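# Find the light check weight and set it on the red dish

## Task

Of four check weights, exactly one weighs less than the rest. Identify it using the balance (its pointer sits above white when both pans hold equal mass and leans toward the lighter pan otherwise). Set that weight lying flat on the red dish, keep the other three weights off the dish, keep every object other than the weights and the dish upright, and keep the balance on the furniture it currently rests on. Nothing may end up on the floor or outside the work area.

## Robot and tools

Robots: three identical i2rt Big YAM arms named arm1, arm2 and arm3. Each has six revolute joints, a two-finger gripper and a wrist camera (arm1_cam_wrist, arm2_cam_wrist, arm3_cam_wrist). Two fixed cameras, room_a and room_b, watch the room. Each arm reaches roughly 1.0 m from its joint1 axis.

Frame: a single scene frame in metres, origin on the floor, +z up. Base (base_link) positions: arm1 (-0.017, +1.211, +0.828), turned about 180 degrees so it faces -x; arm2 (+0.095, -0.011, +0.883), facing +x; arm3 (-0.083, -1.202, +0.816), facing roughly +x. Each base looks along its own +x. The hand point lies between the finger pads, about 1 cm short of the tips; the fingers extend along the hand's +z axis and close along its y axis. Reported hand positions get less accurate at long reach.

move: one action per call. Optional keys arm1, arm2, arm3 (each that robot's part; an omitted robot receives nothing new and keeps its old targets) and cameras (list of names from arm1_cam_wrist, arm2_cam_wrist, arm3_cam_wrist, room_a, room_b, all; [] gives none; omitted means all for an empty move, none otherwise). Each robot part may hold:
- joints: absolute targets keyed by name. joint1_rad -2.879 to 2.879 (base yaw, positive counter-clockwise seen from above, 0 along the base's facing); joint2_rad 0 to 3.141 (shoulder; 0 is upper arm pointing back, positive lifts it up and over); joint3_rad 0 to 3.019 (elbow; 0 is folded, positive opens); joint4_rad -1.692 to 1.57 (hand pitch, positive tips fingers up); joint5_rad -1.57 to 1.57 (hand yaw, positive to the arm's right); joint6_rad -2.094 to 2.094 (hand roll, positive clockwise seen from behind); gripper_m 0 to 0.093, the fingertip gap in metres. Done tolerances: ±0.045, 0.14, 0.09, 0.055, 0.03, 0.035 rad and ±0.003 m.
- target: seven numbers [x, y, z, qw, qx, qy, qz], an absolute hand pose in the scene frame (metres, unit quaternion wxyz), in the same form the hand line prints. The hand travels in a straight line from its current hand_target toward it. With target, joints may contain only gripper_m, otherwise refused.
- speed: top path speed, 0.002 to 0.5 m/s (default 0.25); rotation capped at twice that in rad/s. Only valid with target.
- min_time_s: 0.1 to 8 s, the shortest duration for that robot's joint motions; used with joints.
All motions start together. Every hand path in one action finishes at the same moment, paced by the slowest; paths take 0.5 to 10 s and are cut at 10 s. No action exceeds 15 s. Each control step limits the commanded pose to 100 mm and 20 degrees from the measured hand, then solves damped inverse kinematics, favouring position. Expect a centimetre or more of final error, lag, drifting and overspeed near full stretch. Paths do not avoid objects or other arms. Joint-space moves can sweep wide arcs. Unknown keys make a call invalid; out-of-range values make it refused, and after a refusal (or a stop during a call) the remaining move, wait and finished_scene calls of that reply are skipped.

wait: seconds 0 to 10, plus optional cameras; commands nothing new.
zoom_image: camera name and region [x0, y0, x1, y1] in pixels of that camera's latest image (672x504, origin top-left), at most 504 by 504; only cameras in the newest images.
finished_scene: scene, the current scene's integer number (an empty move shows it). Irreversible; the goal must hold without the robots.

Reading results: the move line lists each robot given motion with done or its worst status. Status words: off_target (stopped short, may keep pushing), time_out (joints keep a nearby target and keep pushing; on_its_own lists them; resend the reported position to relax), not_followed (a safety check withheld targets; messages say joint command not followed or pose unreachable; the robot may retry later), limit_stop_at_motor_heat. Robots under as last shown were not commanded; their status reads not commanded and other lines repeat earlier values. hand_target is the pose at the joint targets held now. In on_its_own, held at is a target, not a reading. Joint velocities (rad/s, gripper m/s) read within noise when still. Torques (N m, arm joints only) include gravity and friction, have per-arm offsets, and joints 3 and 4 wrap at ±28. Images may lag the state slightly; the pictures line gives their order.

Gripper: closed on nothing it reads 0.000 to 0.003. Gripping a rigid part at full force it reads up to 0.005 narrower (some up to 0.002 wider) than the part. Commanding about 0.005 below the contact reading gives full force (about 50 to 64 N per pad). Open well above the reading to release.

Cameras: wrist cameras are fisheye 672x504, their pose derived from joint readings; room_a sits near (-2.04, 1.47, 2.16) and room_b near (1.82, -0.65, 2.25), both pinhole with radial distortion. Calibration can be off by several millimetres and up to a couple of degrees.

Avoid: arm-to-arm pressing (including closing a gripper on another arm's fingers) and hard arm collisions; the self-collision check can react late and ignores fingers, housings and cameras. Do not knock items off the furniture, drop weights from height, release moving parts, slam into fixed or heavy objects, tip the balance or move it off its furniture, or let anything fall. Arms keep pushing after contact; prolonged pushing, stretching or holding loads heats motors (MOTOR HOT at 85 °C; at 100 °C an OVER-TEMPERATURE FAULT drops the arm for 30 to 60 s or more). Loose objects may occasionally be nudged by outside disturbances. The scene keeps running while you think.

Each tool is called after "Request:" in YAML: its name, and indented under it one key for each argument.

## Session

Request:
move:

Scene clock: 0.00 s.
Joint torques (N m): no reading
Heat: arm1: hottest joint2_rad 35 °C; arm2: hottest joint2_rad 29 °C; arm3: hottest joint2_rad 34 °C.
Joint velocities: within noise
arm1.joint_positions: joint1_rad=+0.776 joint2_rad=+0.602 joint3_rad=+1.507 joint4_rad=-1.261 joint5_rad=+0.098 joint6_rad=+0.607 gripper_m=+0.09396
arm1.joint_status: not commanded
arm1.hand: x=-0.1701 y=+1.0660 z=+1.4453 quat_wxyz=(-0.349, -0.815, -0.066, +0.458) (m; scene frame)
arm1.hand_target: x=-0.1672 y=+1.0692 z=+1.4585 quat_wxyz=(-0.357, -0.807, -0.065, +0.467) (m; scene frame)
arm1.hand_status: not commanded
arm2.joint_positions: joint1_rad=+0.021 joint2_rad=+0.603 joint3_rad=+1.379 joint4_rad=-1.633 joint5_rad=-0.031 joint6_rad=+0.148 gripper_m=+0.09396
arm2.joint_status: not commanded
arm2.hand: x=-0.0901 y=-0.0176 z=+1.3638 quat_wxyz=(+0.028, +0.934, -0.076, -0.347) (m; scene frame)
arm2.hand_target: x=-0.0886 y=-0.0177 z=+1.3731 quat_wxyz=(+0.029, +0.930, -0.075, -0.358) (m; scene frame)
arm2.hand_status: not commanded
arm3.joint_positions: joint1_rad=+0.525 joint2_rad=+0.628 joint3_rad=+1.422 joint4_rad=-1.611 joint5_rad=-0.278 joint6_rad=-0.485 gripper_m=+0.09396
arm3.joint_status: not commanded
arm3.hand: x=-0.2389 y=-1.3139 z=+1.3216 quat_wxyz=(+0.100, +0.819, +0.423, -0.375) (m; scene frame)
arm3.hand_target: x=-0.2372 y=-1.3133 z=+1.3293 quat_wxyz=(+0.099, +0.815, +0.422, -0.384) (m; scene frame)
arm3.hand_status: not commanded
pictures: arm1_cam_wrist, arm2_cam_wrist, arm3_cam_wrist, room_a, room_b
camera_calibration:
arm1_cam_wrist: T_world_to_cam=[[-0.426578, 0.750242, -0.505142, -0.142259], [0.876534, 0.205232, -0.435395, 0.562627], [-0.22298, -0.628504, -0.74516, 1.8366], [0, 0, 0, 1]] pos_world=[-0.144322, 1.14557, 1.54166]
arm2_cam_wrist: T_world_to_cam=[[0.114776, 0.987548, -0.107587, 0.175562], [0.988832, -0.123942, -0.0827592, 0.205023], [-0.0950631, -0.0968864, -0.990745, 1.46502], [0, 0, 0, 1]] pos_world=[-0.0836141, -0.00602373, 1.48732]
arm3_cam_wrist: T_world_to_cam=[[-0.763962, 0.629021, 0.143855, 0.455582], [0.608574, 0.776494, -0.163383, 1.38403], [-0.214474, -0.0372722, -0.976018, 1.31615], [0, 0, 0, 1]] pos_world=[-0.211956, -1.3122, 1.44517]

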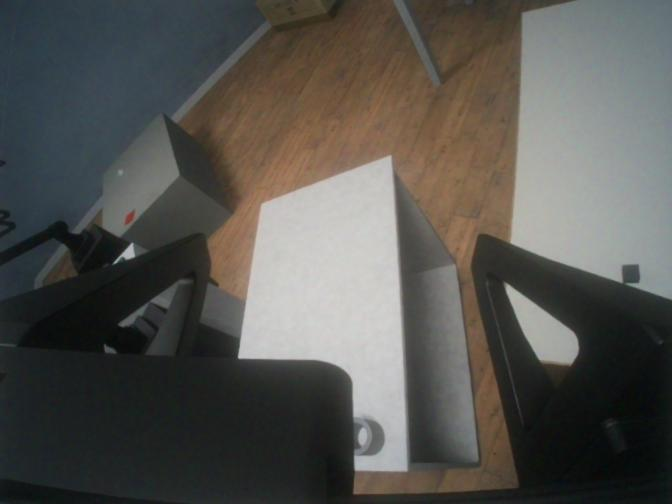

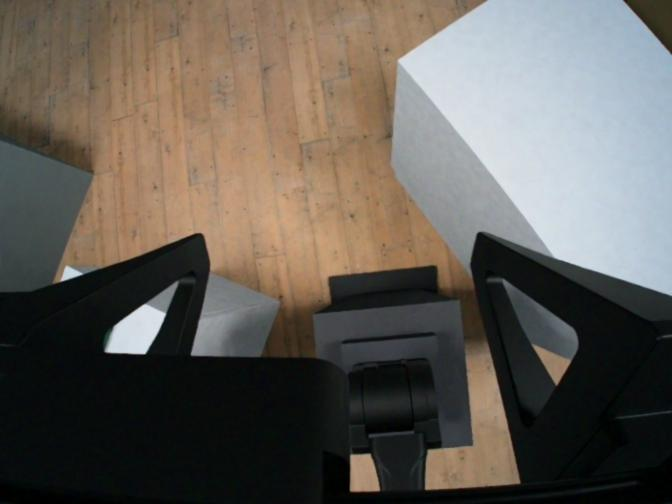

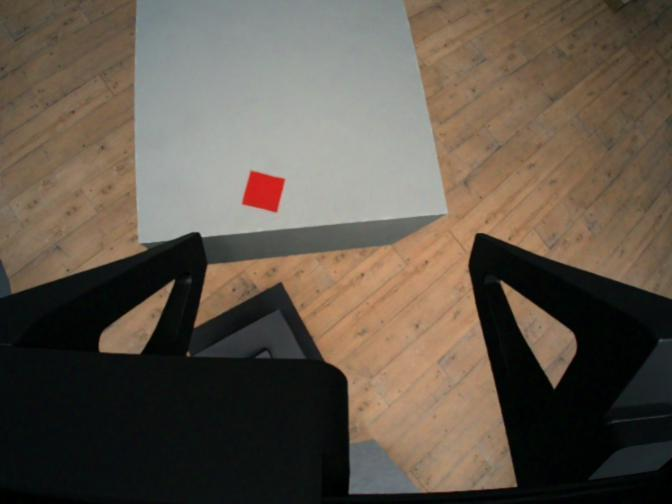

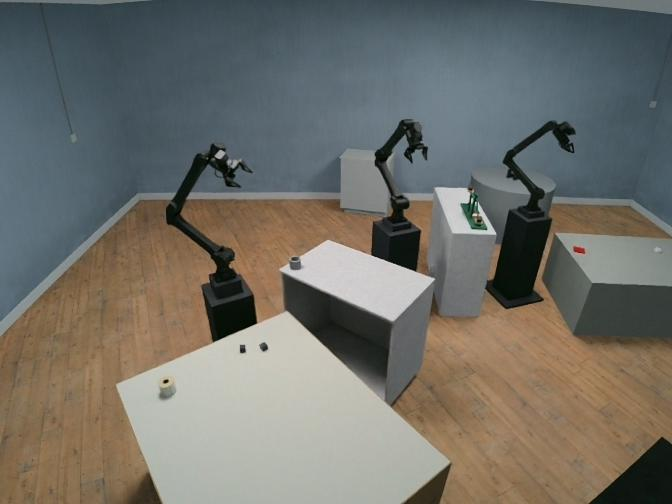

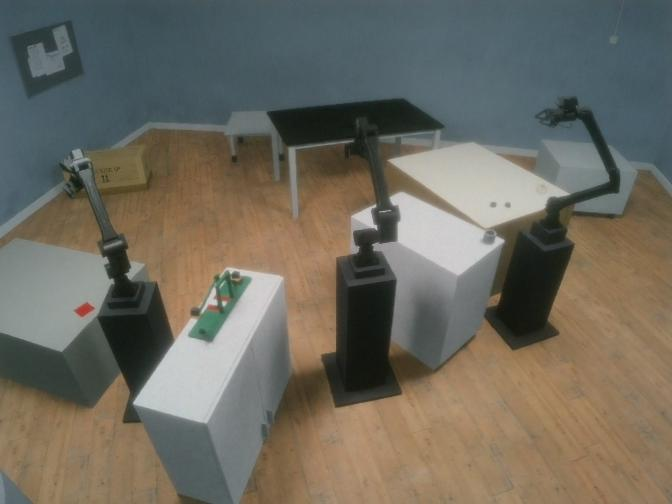

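Request:
zoom_image:
  camera: "room_b"
  region: [170, 250, 270, 350]

Request:
zoom_image:
  camera: "room_a"
  region: [430, 170, 510, 250]

Scaled by 5.040 from the camera's 672x504 image, which has a finer 960x720 frame.

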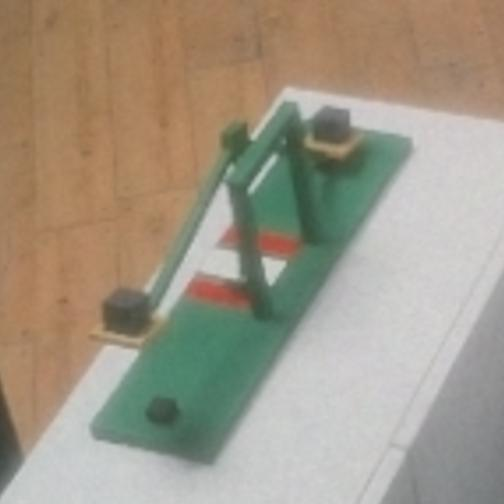

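Scaled by 6.300 from the camera's 672x504 image, which has a finer 960x720 frame.

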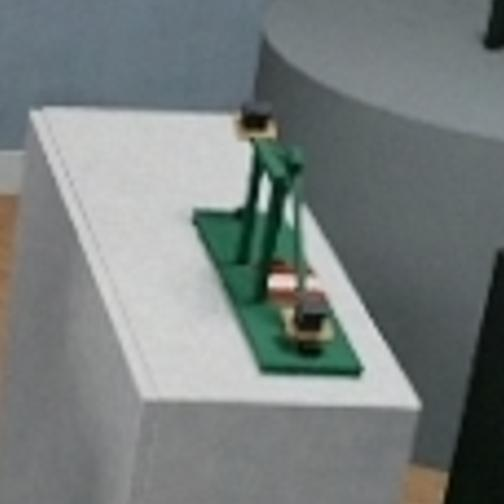

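Request:
move:
  arm3: {"joints":{"joint1_rad":-2.165,"joint2_rad":0.95,"joint3_rad":1.75,"joint4_rad":-1.5,"joint5_rad":0,"joint6_rad":0,"gripper_m":0.062}}
  cameras: ["arm3_cam_wrist"]

Scene clock: 3.07 s.
Joint torques (N m): arm1=[-0.09 2.61 9.89 2.07 0.11 -0.14] | arm2=[1.26 2.32 10.78 1.77 -0.03 0.09] | arm3=[-1.79 -4.25 9.94 2.06 0.06 0.04]
Heat: arm1: hottest joint2_rad 35 °C; arm2: hottest joint2_rad 29 °C; arm3: hottest joint2_rad 34 °C.
move: arm3 done
Joint velocities: within noise
arm1, arm2: as last shown
arm3.joint_positions: joint1_rad=-2.158 joint2_rad=+0.960 joint3_rad=+1.710 joint4_rad=-1.508 joint5_rad=-0.001 joint6_rad=-0.008 gripper_m=+0.06210
arm3.joint_status: all done
arm3.hand: x=+0.1423 y=-0.9728 z=+1.3853 quat_wxyz=(-0.361, +0.365, -0.843, -0.159) (m; scene frame)
arm3.hand_target: x=+0.1394 y=-0.9798 z=+1.4078 quat_wxyz=(-0.385, +0.353, -0.836, -0.169) (m; scene frame)
arm3.hand_status: not commanded
pictures: arm3_cam_wrist
camera_calibration:
arm3_cam_wrist: T_world_to_cam=[[0.724923, -0.688681, -0.0143118, -0.751502], [-0.678134, -0.709866, -0.190327, -0.327925], [0.120915, 0.147678, -0.981616, 1.61283], [0, 0, 0, 1]] pos_world=[0.127388, -0.988507, 1.51001]

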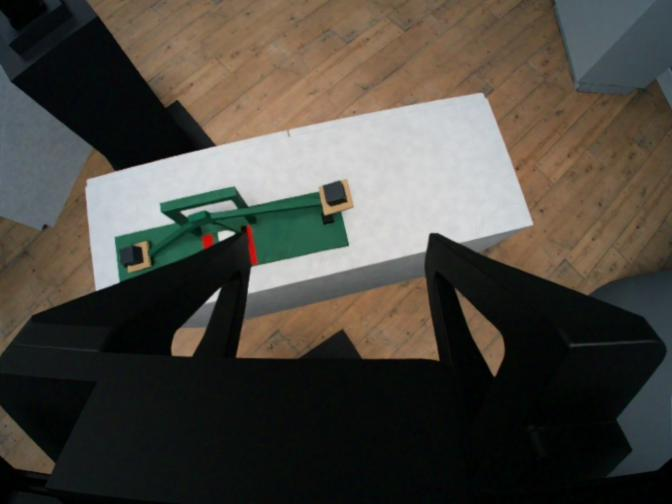

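Request:
zoom_image:
  camera: "arm3_cam_wrist"
  region: [280, 150, 400, 260]

Request:
zoom_image:
  camera: "arm3_cam_wrist"
  region: [100, 150, 360, 300]

Scaled by 4.200 from the camera's 672x504 image, which has a finer 960x720 frame.

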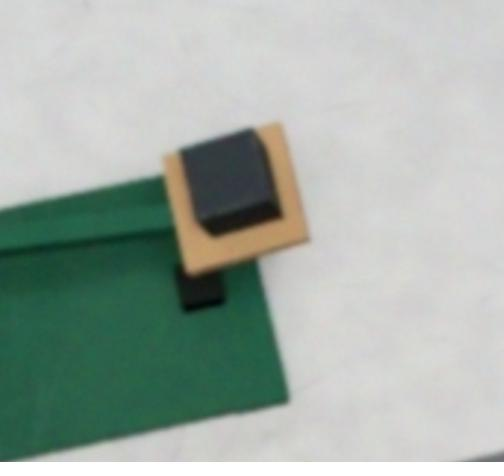

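Scaled by 1.938 from the camera's 672x504 image, which has a finer 960x720 frame.

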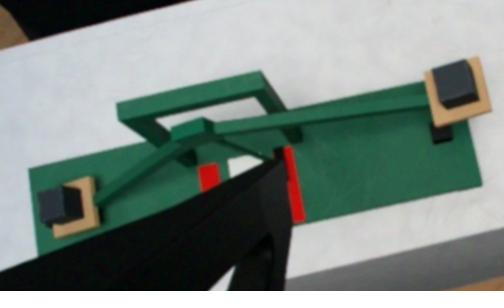

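Request:
move:
  arm3: {"target":[0.268,-0.818,1.02,-0.138,0.5111,-0.848,0.0294],"speed":0.3}
  cameras: ["arm3_cam_wrist"]

Request:
zoom_image:
  camera: "arm3_cam_wrist"
  region: [230, 100, 450, 300]

Scene clock: 6.43 s.
Joint torques (N m): arm1=[-0.79 2.49 9.88 2.26 0.12 -0.15] | arm2=[1.61 2.37 10.74 1.76 -0.02 0.08] | arm3=[-0.38 -14.21 11.29 1.25 0.23 -0.11]
Heat: arm1: hottest joint2_rad 35 °C; arm2: hottest joint2_rad 29 °C; arm3: hottest joint2_rad 34 °C.
move: arm3 off_target
Joint velocities: within noise
arm1, arm2: as last shown
arm3.joint_positions: joint1_rad=-2.089 joint2_rad=+1.545 joint3_rad=+1.336 joint4_rad=-1.160 joint5_rad=+0.155 joint6_rad=-0.209 gripper_m=+0.06210
arm3.joint_status: not commanded
arm3.hand: x=+0.2598 y=-0.8322 z=+1.0058 quat_wxyz=(-0.118, +0.507, -0.853, +0.035) (m; scene frame)
arm3.hand_target: x=+0.2674 y=-0.8185 z=+1.0202 quat_wxyz=(-0.138, +0.511, -0.848, +0.029) (m; scene frame)
arm3.hand_status: off_target (0.022 m and 2.5 deg from the pose sent, 0.416 m and 37.6 deg at the start)
pictures: arm3_cam_wrist
camera_calibration:
arm3_cam_wrist: T_world_to_cam=[[0.851892, -0.493072, 0.176523, -0.807445], [-0.5176, -0.741302, 0.427273, -0.909762], [-0.0798197, -0.455359, -0.886723, 0.660118], [0, 0, 0, 1]] pos_world=[0.269654, -0.771946, 1.11659]

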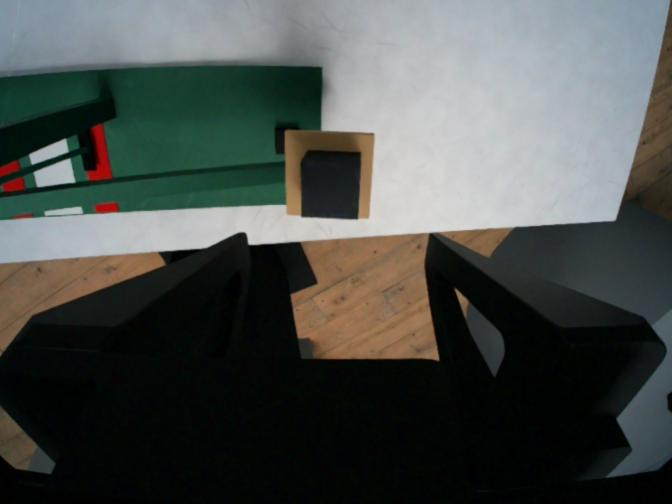

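Scaled by 2.291 from the camera's 672x504 image, which has a finer 960x720 frame.

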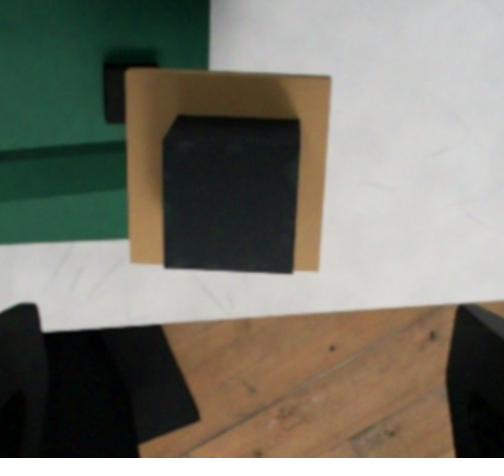

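Request:
move:
  arm3: {"target":[0.280,-0.822,0.968,-0.138,0.5111,-0.848,0.0294],"speed":0.12}
  cameras: ["arm3_cam_wrist"]

Request:
zoom_image:
  camera: "arm3_cam_wrist"
  region: [230, 120, 450, 320]

Scene clock: 8.13 s.
Joint torques (N m): arm1=[-0.56 2.9 9.87 2.21 0.08 -0.13] | arm2=[1.44 2.43 10.77 1.78 -0.04 0.1] | arm3=[-1.44 -13.27 8.08 1.44 0 -0.1]
Heat: arm1: hottest joint2_rad 35 °C; arm2: hottest joint3_rad 30 °C; arm3: hottest joint2_rad 34 °C.
move: arm3 off_target
Joint velocities: within noise
arm1, arm2: as last shown
arm3.joint_positions: joint1_rad=-2.102 joint2_rad=+1.571 joint3_rad=+1.291 joint4_rad=-1.025 joint5_rad=+0.155 joint6_rad=-0.235 gripper_m=+0.06210
arm3.joint_status: not commanded
arm3.hand: x=+0.2762 y=-0.8224 z=+0.9811 quat_wxyz=(-0.146, +0.509, -0.848, +0.027) (m; scene frame)
arm3.hand_target: x=+0.2797 y=-0.8222 z=+0.9682 quat_wxyz=(-0.138, +0.511, -0.848, +0.029) (m; scene frame)
arm3.hand_status: off_target (0.014 m and 1.0 deg from the pose sent, 0.044 m and 2.5 deg at the start)
pictures: arm3_cam_wrist
camera_calibration:
arm3_cam_wrist: T_world_to_cam=[[0.849838, -0.491031, 0.19148, -0.824645], [-0.525727, -0.764112, 0.373823, -0.847541], [-0.0372465, -0.418355, -0.90752, 0.683172], [0, 0, 0, 1]] pos_world=[0.280685, -0.766734, 1.09473]

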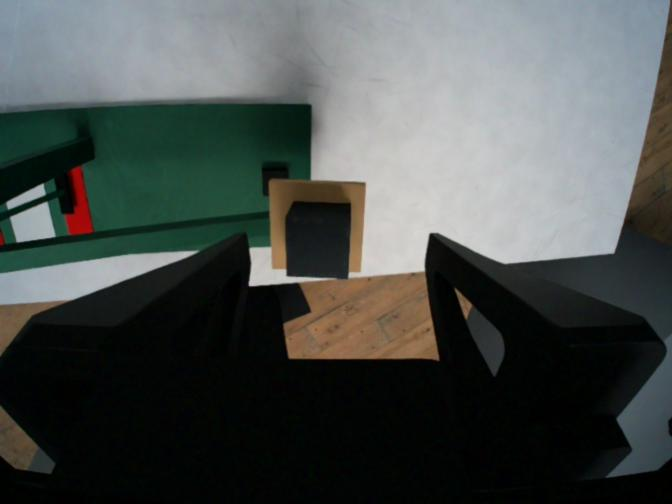

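Scaled by 2.291 from the camera's 672x504 image, which has a finer 960x720 frame.

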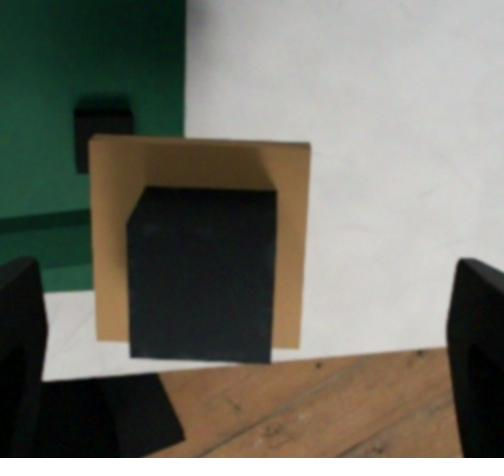

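Request:
move:
  arm3: {"target":[0.273,-0.831,0.940,-0.138,0.5111,-0.848,0.0294],"speed":0.08}
  cameras: ["arm3_cam_wrist"]

Request:
zoom_image:
  camera: "arm3_cam_wrist"
  region: [230, 140, 450, 340]

Scene clock: 9.67 s.
Joint torques (N m): arm1=[-0.44 2.9 9.98 2.13 0.1 -0.15] | arm2=[1.44 2.14 10.7 1.76 -0.02 0.08] | arm3=[-1.61 -13.27 7.66 1.42 -0.01 -0.12]
Heat: arm1: hottest joint2_rad 35 °C; arm2: hottest joint3_rad 30 °C; arm3: hottest joint2_rad 34 °C.
move: arm3 off_target
Joint velocities: within noise
arm1, arm2: as last shown
arm3.joint_positions: joint1_rad=-2.102 joint2_rad=+1.571 joint3_rad=+1.213 joint4_rad=-0.947 joint5_rad=+0.154 joint6_rad=-0.236 gripper_m=+0.06210
arm3.joint_status: not commanded
arm3.hand: x=+0.2699 y=-0.8293 z=+0.9528 quat_wxyz=(-0.146, +0.509, -0.848, +0.027) (m; scene frame)
arm3.hand_target: x=+0.2727 y=-0.8311 z=+0.9403 quat_wxyz=(-0.138, +0.511, -0.848, +0.029) (m; scene frame)
arm3.hand_status: off_target (0.013 m and 1.0 deg from the pose sent, 0.042 m and 1.0 deg at the start)
pictures: arm3_cam_wrist
camera_calibration:
arm3_cam_wrist: T_world_to_cam=[[0.850719, -0.489441, 0.191639, -0.816338], [-0.524369, -0.765117, 0.373675, -0.846555], [-0.0362652, -0.418382, -0.907547, 0.654012], [0, 0, 0, 1]] pos_world=[0.274285, -0.773636, 1.06633]

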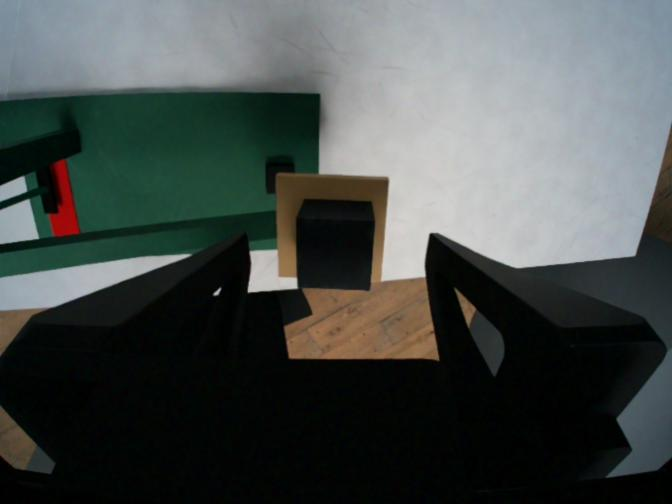

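Scaled by 2.291 from the camera's 672x504 image, which has a finer 960x720 frame.

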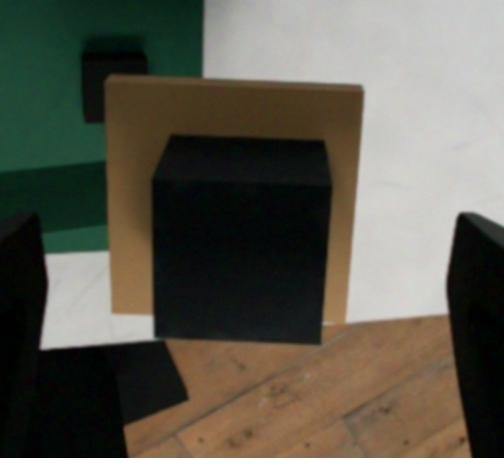

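Request:
move:
  arm3: {"target":[0.273,-0.837,0.911,-0.138,0.5111,-0.848,0.0294],"speed":0.06}
  cameras: ["arm3_cam_wrist"]

Request:
zoom_image:
  camera: "arm3_cam_wrist"
  region: [230, 140, 450, 340]

Scene clock: 11.10 s.
Joint torques (N m): arm1=[-0.03 2.9 10.11 2.03 0.1 -0.15] | arm2=[1.55 2.32 10.73 1.77 -0.02 0.09] | arm3=[-1.61 -12.86 7.54 1.46 -0.02 -0.13]
Heat: arm1: hottest joint2_rad 35 °C; arm2: hottest joint3_rad 30 °C; arm3: hottest joint2_rad 34 °C.
move: arm3 off_target
Joint velocities: within noise
arm1, arm2: as last shown
arm3.joint_positions: joint1_rad=-2.112 joint2_rad=+1.586 joint3_rad=+1.153 joint4_rad=-0.867 joint5_rad=+0.152 joint6_rad=-0.245 gripper_m=+0.06210
arm3.joint_status: not commanded
arm3.hand: x=+0.2703 y=-0.8352 z=+0.9261 quat_wxyz=(-0.149, +0.509, -0.848, +0.026) (m; scene frame)
arm3.hand_target: x=+0.2726 y=-0.8373 z=+0.9112 quat_wxyz=(-0.138, +0.511, -0.848, +0.029) (m; scene frame)
arm3.hand_status: off_target (0.015 m and 1.3 deg from the pose sent, 0.042 m and 1.0 deg at the start)
pictures: arm3_cam_wrist
camera_calibration:
arm3_cam_wrist: T_world_to_cam=[[0.849856, -0.490573, 0.192571, -0.81606], [-0.525941, -0.766147, 0.36933, -0.837316], [-0.0336457, -0.415158, -0.909127, 0.630852], [0, 0, 0, 1]] pos_world=[0.274379, -0.779941, 1.03992]

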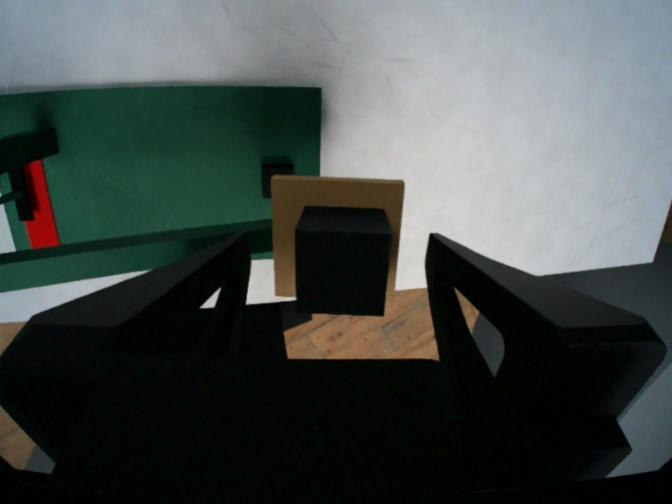

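Scaled by 2.291 from the camera's 672x504 image, which has a finer 960x720 frame.

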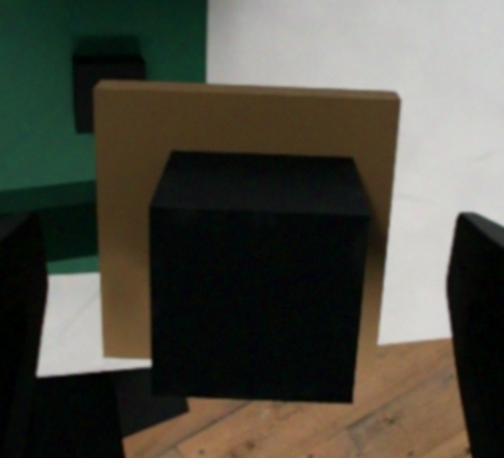

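Request:
move:
  arm3: {"joints":{"gripper_m":0.020}}
  cameras: ["arm3_cam_wrist"]

Request:
move:
  arm3: {"target":[0.270,-0.839,1.02,-0.138,0.5111,-0.848,0.0294],"speed":0.12}
  cameras: ["arm3_cam_wrist","room_a"]

Scene clock: 11.93 s.
Joint torques (N m): arm1=[-0.38 2.61 9.95 2.06 0.11 -0.11] | arm2=[1.55 2.2 10.73 1.78 -0.02 0.09] | arm3=[-1.61 -12.75 7.56 1.44 -0.01 -0.11]
Heat: arm1: hottest joint2_rad 35 °C; arm2: hottest joint3_rad 30 °C; arm3: hottest joint2_rad 34 °C.
move: arm3 off_target
Joint velocities: within noise
arm1, arm2: as last shown
arm3.joint_positions: joint1_rad=-2.112 joint2_rad=+1.586 joint3_rad=+1.153 joint4_rad=-0.867 joint5_rad=+0.152 joint6_rad=-0.246 gripper_m=+0.02945
arm3.joint_status: gripper_m off_target (ended at +0.02948, target +0.02000)
arm3.hand: x=+0.2705 y=-0.8353 z=+0.9262 quat_wxyz=(-0.149, +0.509, -0.848, +0.026) (m; scene frame)
arm3.hand_target: x=+0.2727 y=-0.8374 z=+0.9112 quat_wxyz=(-0.138, +0.511, -0.848, +0.029) (m; scene frame)
arm3.hand_status: not commanded
pictures: arm3_cam_wrist
camera_calibration:
arm3_cam_wrist: T_world_to_cam=[[0.849752, -0.490674, 0.192773, -0.816538], [-0.526128, -0.766192, 0.368971, -0.836899], [-0.0333435, -0.414957, -0.90923, 0.630997], [0, 0, 0, 1]] pos_world=[0.274579, -0.780042, 1.03992]

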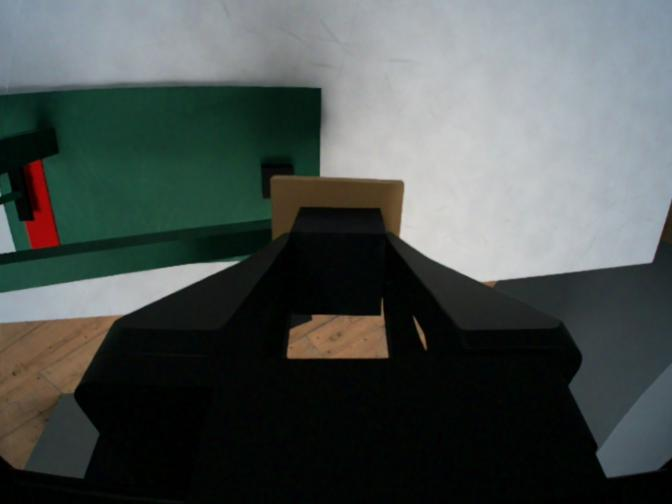

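Scene clock: 13.60 s.
Joint torques (N m): arm1=[-0.44 2.78 9.89 2.19 0.06 -0.13] | arm2=[1.38 2.37 10.7 1.74 -0.04 0.09] | arm3=[-1.2 -14.97 11.92 0.65 0.1 -0.07]
Heat: arm1: hottest joint2_rad 35 °C; arm2: hottest joint3_rad 31 °C; arm3: hottest joint2_rad 35 °C.
move: arm3 off_target
Joint velocities: within noise
arm1, arm2: as last shown
arm3.joint_positions: joint1_rad=-2.112 joint2_rad=+1.523 joint3_rad=+1.280 joint4_rad=-1.132 joint5_rad=+0.151 joint6_rad=-0.246 gripper_m=+0.02945
arm3.joint_status: not commanded
arm3.hand: x=+0.2592 y=-0.8492 z=+0.9940 quat_wxyz=(-0.113, +0.514, -0.850, +0.037) (m; scene frame)
arm3.hand_target: x=+0.2692 y=-0.8399 z=+1.0200 quat_wxyz=(-0.138, +0.511, -0.848, +0.029) (m; scene frame)
arm3.hand_status: off_target (0.030 m and 3.0 deg from the pose sent, 0.094 m and 1.3 deg at the start)
pictures: arm3_cam_wrist, room_a
camera_calibration:
arm3_cam_wrist: T_world_to_cam=[[0.859591, -0.479292, 0.177151, -0.804086], [-0.505012, -0.744019, 0.437491, -0.933251], [-0.0778821, -0.465527, -0.8816, 0.627685], [0, 0, 0, 1]] pos_world=[0.268768, -0.787544, 1.1041]

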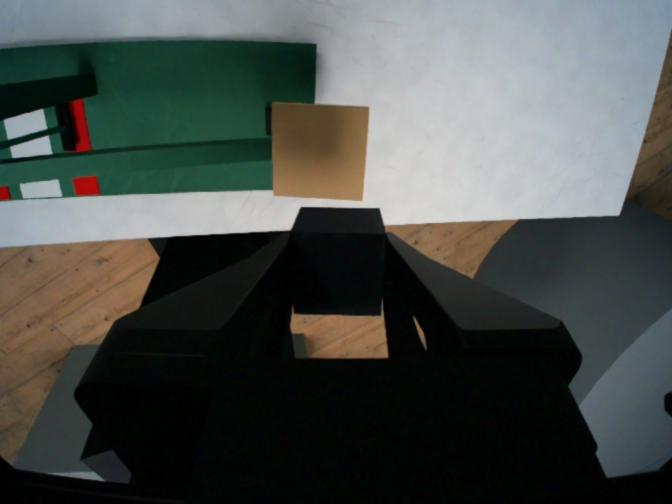

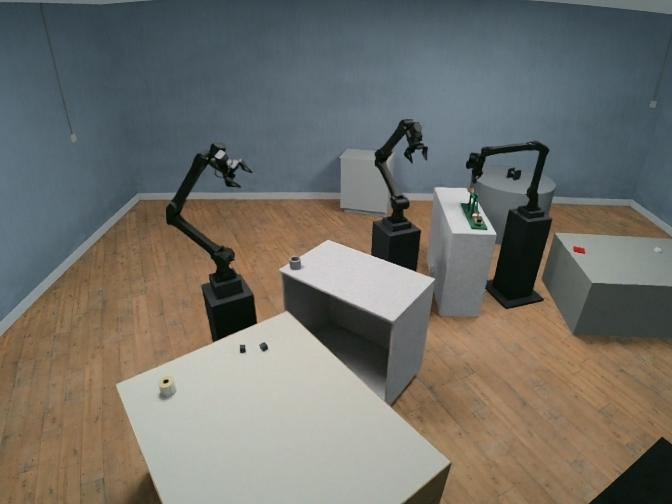

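Request:
move:
  arm3: {"joints":{"joint2_rad":1.42,"joint3_rad":1.70,"joint4_rad":-1.55,"joint5_rad":0,"joint6_rad":0},"min_time_s":1.3}

Request:
move:
  arm3: {"joints":{"joint1_rad":1.10},"min_time_s":2.5}
  cameras: ["arm3_cam_wrist"]

Scene clock: 15.93 s.
Joint torques (N m): arm1=[-0.5 2.9 9.92 2.13 0.13 -0.15] | arm2=[1.49 2.26 10.7 1.77 -0.05 0.08] | arm3=[-1.2 -13.51 11.9 0.72 -0.1 0]
Heat: arm1: hottest joint3_rad 36 °C; arm2: hottest joint3_rad 31 °C; arm3: hottest joint2_rad 35 °C.
move: arm3 done
Joint velocities: within noise
arm1.joint_positions: joint1_rad=+0.776 joint2_rad=+0.602 joint3_rad=+1.507 joint4_rad=-1.261 joint5_rad=+0.098 joint6_rad=+0.607 gripper_m=+0.09396
arm1.joint_status: not commanded
arm1.hand: x=-0.1701 y=+1.0660 z=+1.4453 quat_wxyz=(-0.349, -0.815, -0.066, +0.458) (m; scene frame)
arm1.hand_target: x=-0.1672 y=+1.0692 z=+1.4585 quat_wxyz=(-0.357, -0.807, -0.065, +0.467) (m; scene frame)
arm1.hand_status: not commanded
arm2.joint_positions: joint1_rad=+0.021 joint2_rad=+0.603 joint3_rad=+1.379 joint4_rad=-1.633 joint5_rad=-0.031 joint6_rad=+0.148 gripper_m=+0.09396
arm2.joint_status: not commanded
arm2.hand: x=-0.0901 y=-0.0176 z=+1.3638 quat_wxyz=(+0.028, +0.934, -0.076, -0.347) (m; scene frame)
arm2.hand_target: x=-0.0886 y=-0.0177 z=+1.3731 quat_wxyz=(+0.029, +0.930, -0.075, -0.358) (m; scene frame)
arm2.hand_status: not commanded
arm3.joint_positions: joint1_rad=-2.112 joint2_rad=+1.430 joint3_rad=+1.652 joint4_rad=-1.543 joint5_rad=+0.003 joint6_rad=-0.009 gripper_m=+0.02945
arm3.joint_status: all done
arm3.hand: x=+0.2281 y=-0.8489 z=+1.1743 quat_wxyz=(-0.111, +0.416, -0.901, -0.054) (m; scene frame)
arm3.hand_target: x=+0.2308 y=-0.8473 z=+1.1994 quat_wxyz=(-0.134, +0.409, -0.900, -0.066) (m; scene frame)
arm3.hand_status: not commanded
pictures: none

Scene clock: 18.87 s.
Joint torques (N m): arm1=[-0.03 3.25 9.83 2.09 0.1 -0.16] | arm2=[1.32 2.26 10.74 1.77 -0.04 0.07] | arm3=[-1.2 -13.57 11.9 0.72 0.06 0.03]
Heat: arm1: hottest joint3_rad 36 °C; arm2: hottest joint3_rad 32 °C; arm3: hottest joint2_rad 35 °C.
move: arm3 done
Joint velocities: within noise
arm1, arm2: as last shown
arm3.joint_positions: joint1_rad=+1.098 joint2_rad=+1.430 joint3_rad=+1.652 joint4_rad=-1.543 joint5_rad=+0.000 joint6_rad=-0.008 gripper_m=+0.02946
arm3.joint_status: all done
arm3.hand: x=-0.3623 y=-1.5790 z=+1.1756 quat_wxyz=(+0.051, +0.886, +0.447, -0.114) (m; scene frame)
arm3.hand_target: x=-0.3634 y=-1.5818 z=+1.2007 quat_wxyz=(+0.063, +0.884, +0.443, -0.137) (m; scene frame)
arm3.hand_status: not commanded
pictures: arm3_cam_wrist
camera_calibration:
arm3_cam_wrist: T_world_to_cam=[[-0.797571, 0.603164, 0.00858598, 0.655097], [0.565044, 0.74203, 0.360716, 0.954878], [0.2112, 0.292548, -0.932636, 1.76145], [0, 0, 0, 1]] pos_world=[-0.38908, -1.61899, 1.29273]

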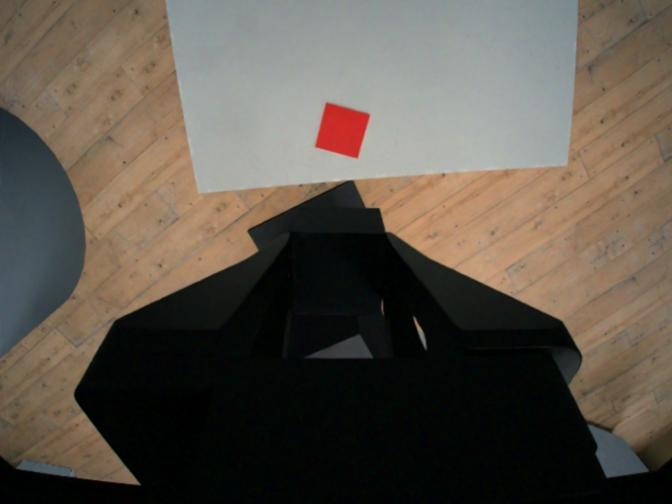

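Request:
move:
  arm3: {"target":[-0.377,-1.582,0.69,0.0496,0.893,0.4355,-0.1018],"speed":0.25}
  cameras: ["arm3_cam_wrist"]

Request:
zoom_image:
  camera: "arm3_cam_wrist"
  region: [220, 40, 470, 240]

Scene clock: 22.43 s.
Joint torques (N m): arm1=[-0.44 2.96 9.89 2.13 0.11 -0.13] | arm2=[1.49 2.32 10.66 1.8 -0.04 0.09] | arm3=[-2.02 -14.92 5.94 1.39 -0.09 0.04]
Heat: arm1: hottest joint3_rad 37 °C; arm2: hottest joint3_rad 33 °C; arm3: hottest joint2_rad 35 °C.
move: arm3 off_target
Joint velocities: within noise
arm1, arm2: as last shown
arm3.joint_positions: joint1_rad=+1.094 joint2_rad=+1.975 joint3_rad=+0.910 joint4_rad=-0.296 joint5_rad=-0.006 joint6_rad=+0.000 gripper_m=+0.02946
arm3.joint_status: not commanded
arm3.hand: x=-0.3679 y=-1.5756 z=+0.6919 quat_wxyz=(+0.045, +0.890, +0.443, -0.095) (m; scene frame)
arm3.hand_target: x=-0.3768 y=-1.5818 z=+0.6902 quat_wxyz=(+0.050, +0.893, +0.436, -0.102) (m; scene frame)
arm3.hand_status: off_target (0.011 m and 1.3 deg from the pose sent, 0.486 m and 2.2 deg at the start)
pictures: arm3_cam_wrist
camera_calibration:
arm3_cam_wrist: T_world_to_cam=[[-0.790967, 0.611856, 0.0016091, 0.673737], [0.561899, 0.72534, 0.397681, 1.07694], [0.242157, 0.315457, -0.917522, 1.34747], [0, 0, 0, 1]] pos_world=[-0.398529, -1.61845, 0.80697]

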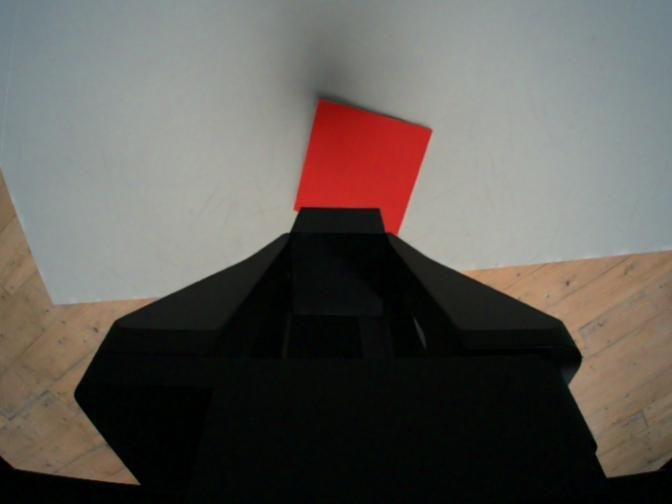

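Scaled by 2.016 from the camera's 672x504 image, which has a finer 960x720 frame.

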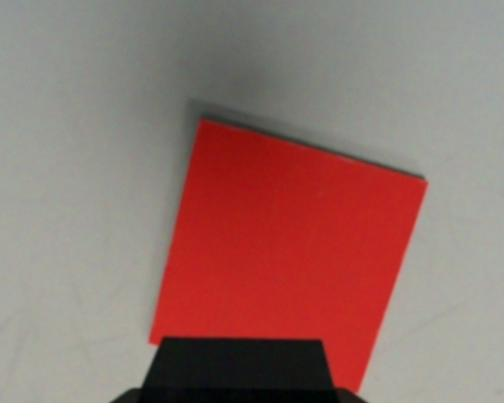

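Request:
move:
  arm3: {"target":[-0.386,-1.566,0.575,0.0496,0.893,0.4355,-0.1018],"speed":0.15}
  cameras: ["arm3_cam_wrist"]

Request:
zoom_image:
  camera: "arm3_cam_wrist"
  region: [200, 100, 500, 340]

Scene clock: 24.53 s.
Joint torques (N m): arm1=[-0.09 2.78 9.87 2.18 0.1 -0.15] | arm2=[1.61 2.32 10.73 1.81 -0.03 0.09] | arm3=[-1.85 -15.68 4.11 1.36 -0.09 -0.14]
Heat: arm1: hottest joint3_rad 37 °C; arm2: hottest joint3_rad 33 °C; arm3: hottest joint2_rad 36 °C.
move: arm3 done
Joint velocities: within noise
arm1, arm2: as last shown
arm3.joint_positions: joint1_rad=+1.056 joint2_rad=+2.270 joint3_rad=+0.953 joint4_rad=-0.037 joint5_rad=-0.014 joint6_rad=-0.018 gripper_m=+0.02946
arm3.joint_status: not commanded
arm3.hand: x=-0.3796 y=-1.5626 z=+0.5818 quat_wxyz=(+0.047, +0.894, +0.435, -0.098) (m; scene frame)
arm3.hand_target: x=-0.3858 y=-1.5658 z=+0.5752 quat_wxyz=(+0.050, +0.893, +0.435, -0.102) (m; scene frame)
arm3.hand_status: done (0.010 m and 0.5 deg from the pose sent, 0.119 m and 1.3 deg at the start)
pictures: arm3_cam_wrist
camera_calibration:
arm3_cam_wrist: T_world_to_cam=[[-0.77953, 0.62636, -0.00253176, 0.68603], [0.575806, 0.718193, 0.3907, 1.11606], [0.246537, 0.303105, -0.920514, 1.22928], [0, 0, 0, 1]] pos_world=[-0.410918, -1.60385, 0.697265]

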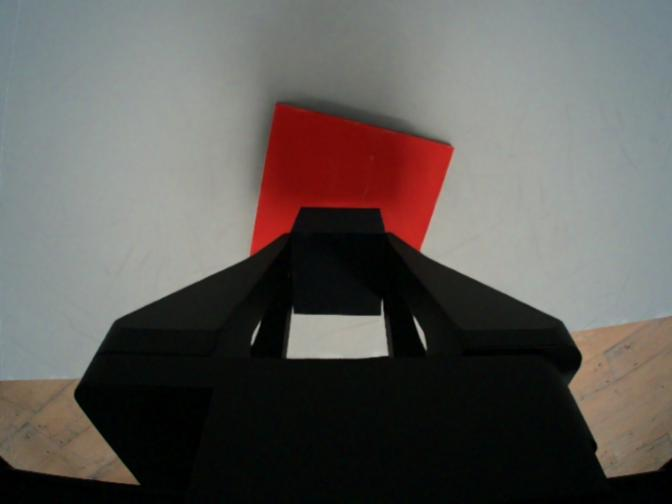

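Scaled by 1.680 from the camera's 672x504 image, which has a finer 960x720 frame.

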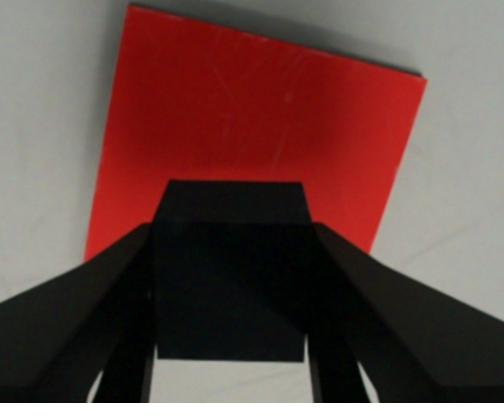

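Request:
move:
  arm3: {"target":[-0.384,-1.564,0.530,0.0496,0.893,0.4355,-0.1018],"speed":0.07}
  cameras: ["arm3_cam_wrist"]

Request:
zoom_image:
  camera: "arm3_cam_wrist"
  region: [200, 100, 500, 360]

Scene clock: 26.23 s.
Joint torques (N m): arm1=[-0.09 2.9 9.91 2.09 0.09 -0.14] | arm2=[1.44 2.26 10.7 1.83 -0.03 0.09] | arm3=[-1.79 -15.85 3.36 1.4 -0.07 -0.11]
Heat: arm1: hottest joint3_rad 37 °C; arm2: hottest joint3_rad 33 °C; arm3: hottest joint2_rad 36 °C.
move: arm3 done
Joint velocities: within noise
arm1, arm2: as last shown
arm3.joint_positions: joint1_rad=+1.056 joint2_rad=+2.389 joint3_rad=+0.998 joint4_rad=+0.043 joint5_rad=-0.014 joint6_rad=-0.018 gripper_m=+0.02946
arm3.joint_status: not commanded
arm3.hand: x=-0.3805 y=-1.5630 z=+0.5390 quat_wxyz=(+0.048, +0.894, +0.434, -0.101) (m; scene frame)
arm3.hand_target: x=-0.3838 y=-1.5638 z=+0.5302 quat_wxyz=(+0.050, +0.893, +0.435, -0.102) (m; scene frame)
arm3.hand_status: done (0.010 m and 0.2 deg from the pose sent, 0.052 m and 0.5 deg at the start)
pictures: arm3_cam_wrist
camera_calibration:
arm3_cam_wrist: T_world_to_cam=[[-0.779541, 0.626346, -0.00249415, 0.685419], [0.577111, 0.719801, 0.385784, 1.13921], [0.243429, 0.299295, -0.922586, 1.18421], [0, 0, 0, 1]] pos_world=[-0.411412, -1.60374, 0.65476]

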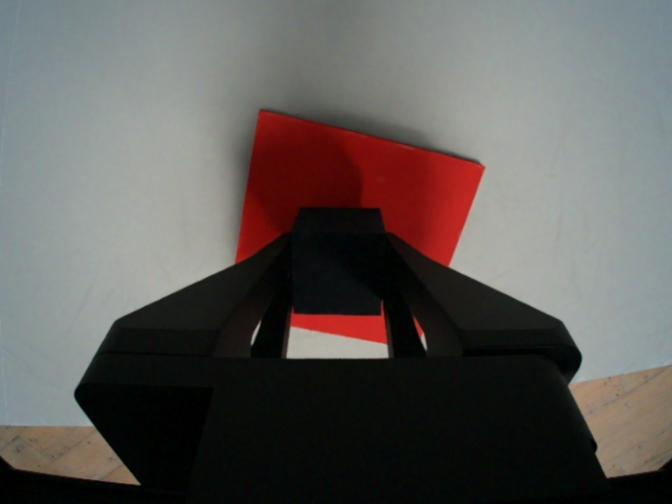

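Scaled by 1.680 from the camera's 672x504 image, which has a finer 960x720 frame.

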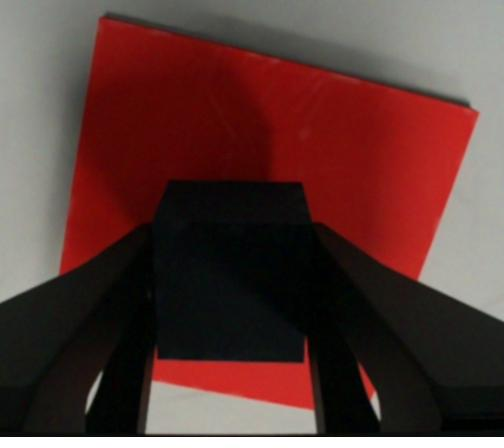

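Request:
move:
  arm3: {"target":[-0.388,-1.569,0.520,0.0496,0.893,0.4355,-0.1018],"speed":0.05}
  cameras: ["arm3_cam_wrist"]

Request:
zoom_image:
  camera: "arm3_cam_wrist"
  region: [200, 100, 500, 360]

Scene clock: 27.47 s.
Joint torques (N m): arm1=[-0.38 3.19 9.92 2.04 0.09 -0.14] | arm2=[1.61 2.26 10.71 1.81 -0.04 0.09] | arm3=[-1.67 -15.62 3.59 1.35 -0.06 -0.11]
Heat: arm1: hottest joint3_rad 37 °C; arm2: hottest joint3_rad 33 °C; arm3: hottest joint2_rad 36 °C.
move: arm3 off_target
Joint velocities: within noise
arm1, arm2: as last shown
arm3.joint_positions: joint1_rad=+1.056 joint2_rad=+2.413 joint3_rad=+1.026 joint4_rad=+0.043 joint5_rad=-0.014 joint6_rad=-0.018 gripper_m=+0.02946
arm3.joint_status: not commanded
arm3.hand: x=-0.3855 y=-1.5689 z=+0.5319 quat_wxyz=(+0.049, +0.893, +0.434, -0.103) (m; scene frame)
arm3.hand_target: x=-0.3878 y=-1.5687 z=+0.5204 quat_wxyz=(+0.050, +0.893, +0.435, -0.102) (m; scene frame)
arm3.hand_status: off_target (0.012 m and 0.2 deg from the pose sent, 0.021 m and 0.2 deg at the start)
pictures: arm3_cam_wrist
camera_calibration:
arm3_cam_wrist: T_world_to_cam=[[-0.77963, 0.626236, -0.00243973, 0.685012], [0.578129, 0.721225, 0.381577, 1.15392], [0.240717, 0.296078, -0.924334, 1.17544], [0, 0, 0, 1]] pos_world=[-0.416007, -1.60924, 0.647855]

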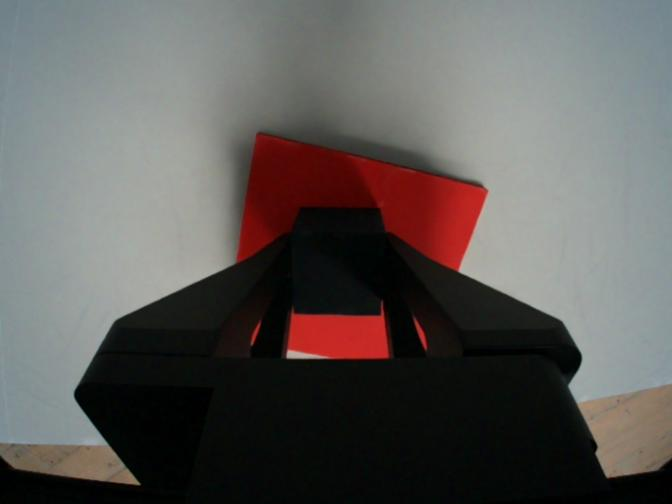

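Scaled by 1.680 from the camera's 672x504 image, which has a finer 960x720 frame.

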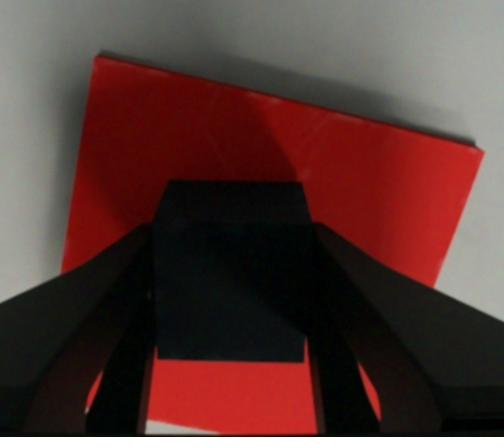

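Request:
move:
  arm3: {"target":[-0.387,-1.568,0.511,0.0496,0.893,0.4355,-0.1018],"speed":0.04}

Request:
move:
  arm3: {"target":[-0.387,-1.568,0.503,0.0496,0.893,0.4355,-0.1018],"speed":0.04}
  cameras: ["arm3_cam_wrist"]

Request:
zoom_image:
  camera: "arm3_cam_wrist"
  region: [200, 100, 500, 360]

Scene clock: 28.60 s.
Joint torques (N m): arm1=[-0.15 3.14 9.92 2.09 0.11 -0.16] | arm2=[1.67 2.14 10.78 1.76 -0.02 0.09] | arm3=[-1.73 -14.21 4 1.63 -0.03 -0.11]
Heat: arm1: hottest joint3_rad 37 °C; arm2: hottest joint3_rad 34 °C; arm3: hottest joint2_rad 36 °C.
move: arm3 off_target
Joint velocities: within noise
arm1, arm2: as last shown
arm3.joint_positions: joint1_rad=+1.056 joint2_rad=+2.415 joint3_rad=+1.026 joint4_rad=+0.052 joint5_rad=-0.015 joint6_rad=-0.018 gripper_m=+0.02946
arm3.joint_status: not commanded
arm3.hand: x=-0.3863 y=-1.5700 z=+0.5315 quat_wxyz=(+0.051, +0.893, +0.434, -0.106) (m; scene frame)
arm3.hand_target: x=-0.3863 y=-1.5672 z=+0.5119 quat_wxyz=(+0.050, +0.893, +0.435, -0.102) (m; scene frame)
arm3.hand_status: off_target (0.021 m and 0.5 deg from the pose sent, 0.021 m and 0.2 deg at the start)
pictures: none

Scene clock: 29.57 s.
Joint torques (N m): arm1=[-0.26 2.96 9.98 2.15 0.07 -0.14] | arm2=[1.49 2.26 10.74 1.76 -0.04 0.08] | arm3=[-1.67 -13.16 4.15 1.77 0.02 -0.11]
Heat: arm1: hottest joint3_rad 38 °C; arm2: hottest joint3_rad 34 °C; arm3: hottest joint2_rad 36 °C.
move: arm3 off_target
Joint velocities: within noise
arm1, arm2: as last shown
arm3.joint_positions: joint1_rad=+1.056 joint2_rad=+2.418 joint3_rad=+1.033 joint4_rad=+0.060 joint5_rad=-0.016 joint6_rad=-0.018 gripper_m=+0.02946
arm3.joint_status: not commanded
arm3.hand: x=-0.3892 y=-1.5740 z=+0.5314 quat_wxyz=(+0.054, +0.892, +0.434, -0.111) (m; scene frame)
arm3.hand_target: x=-0.3859 y=-1.5668 z=+0.5048 quat_wxyz=(+0.050, +0.893, +0.435, -0.102) (m; scene frame)
arm3.hand_status: off_target (0.029 m and 1.2 deg from the pose sent, 0.029 m and 0.5 deg at the start)
pictures: arm3_cam_wrist
camera_calibration:
arm3_cam_wrist: T_world_to_cam=[[-0.780104, 0.625634, -0.00447581, 0.685278], [0.58148, 0.727651, 0.363875, 1.18077], [0.230909, 0.281257, -0.931437, 1.15405], [0, 0, 0, 1]] pos_world=[-0.418488, -1.61251, 0.648337]

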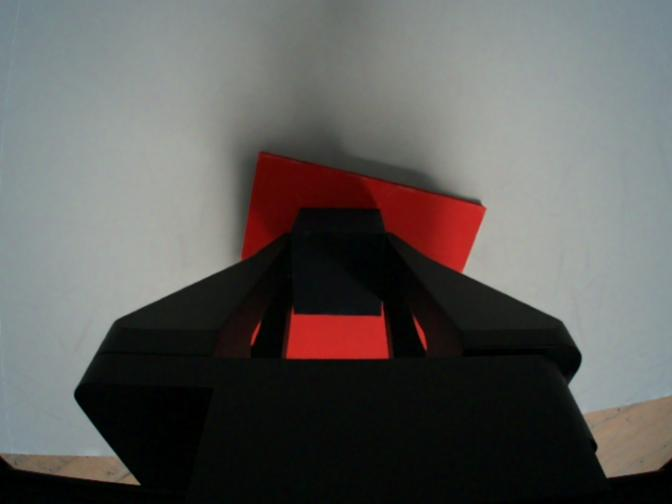

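Scaled by 1.680 from the camera's 672x504 image, which has a finer 960x720 frame.

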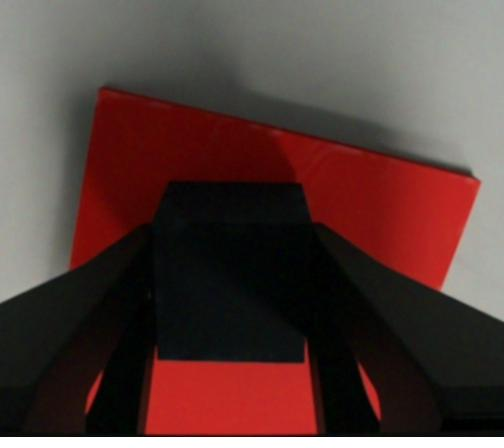

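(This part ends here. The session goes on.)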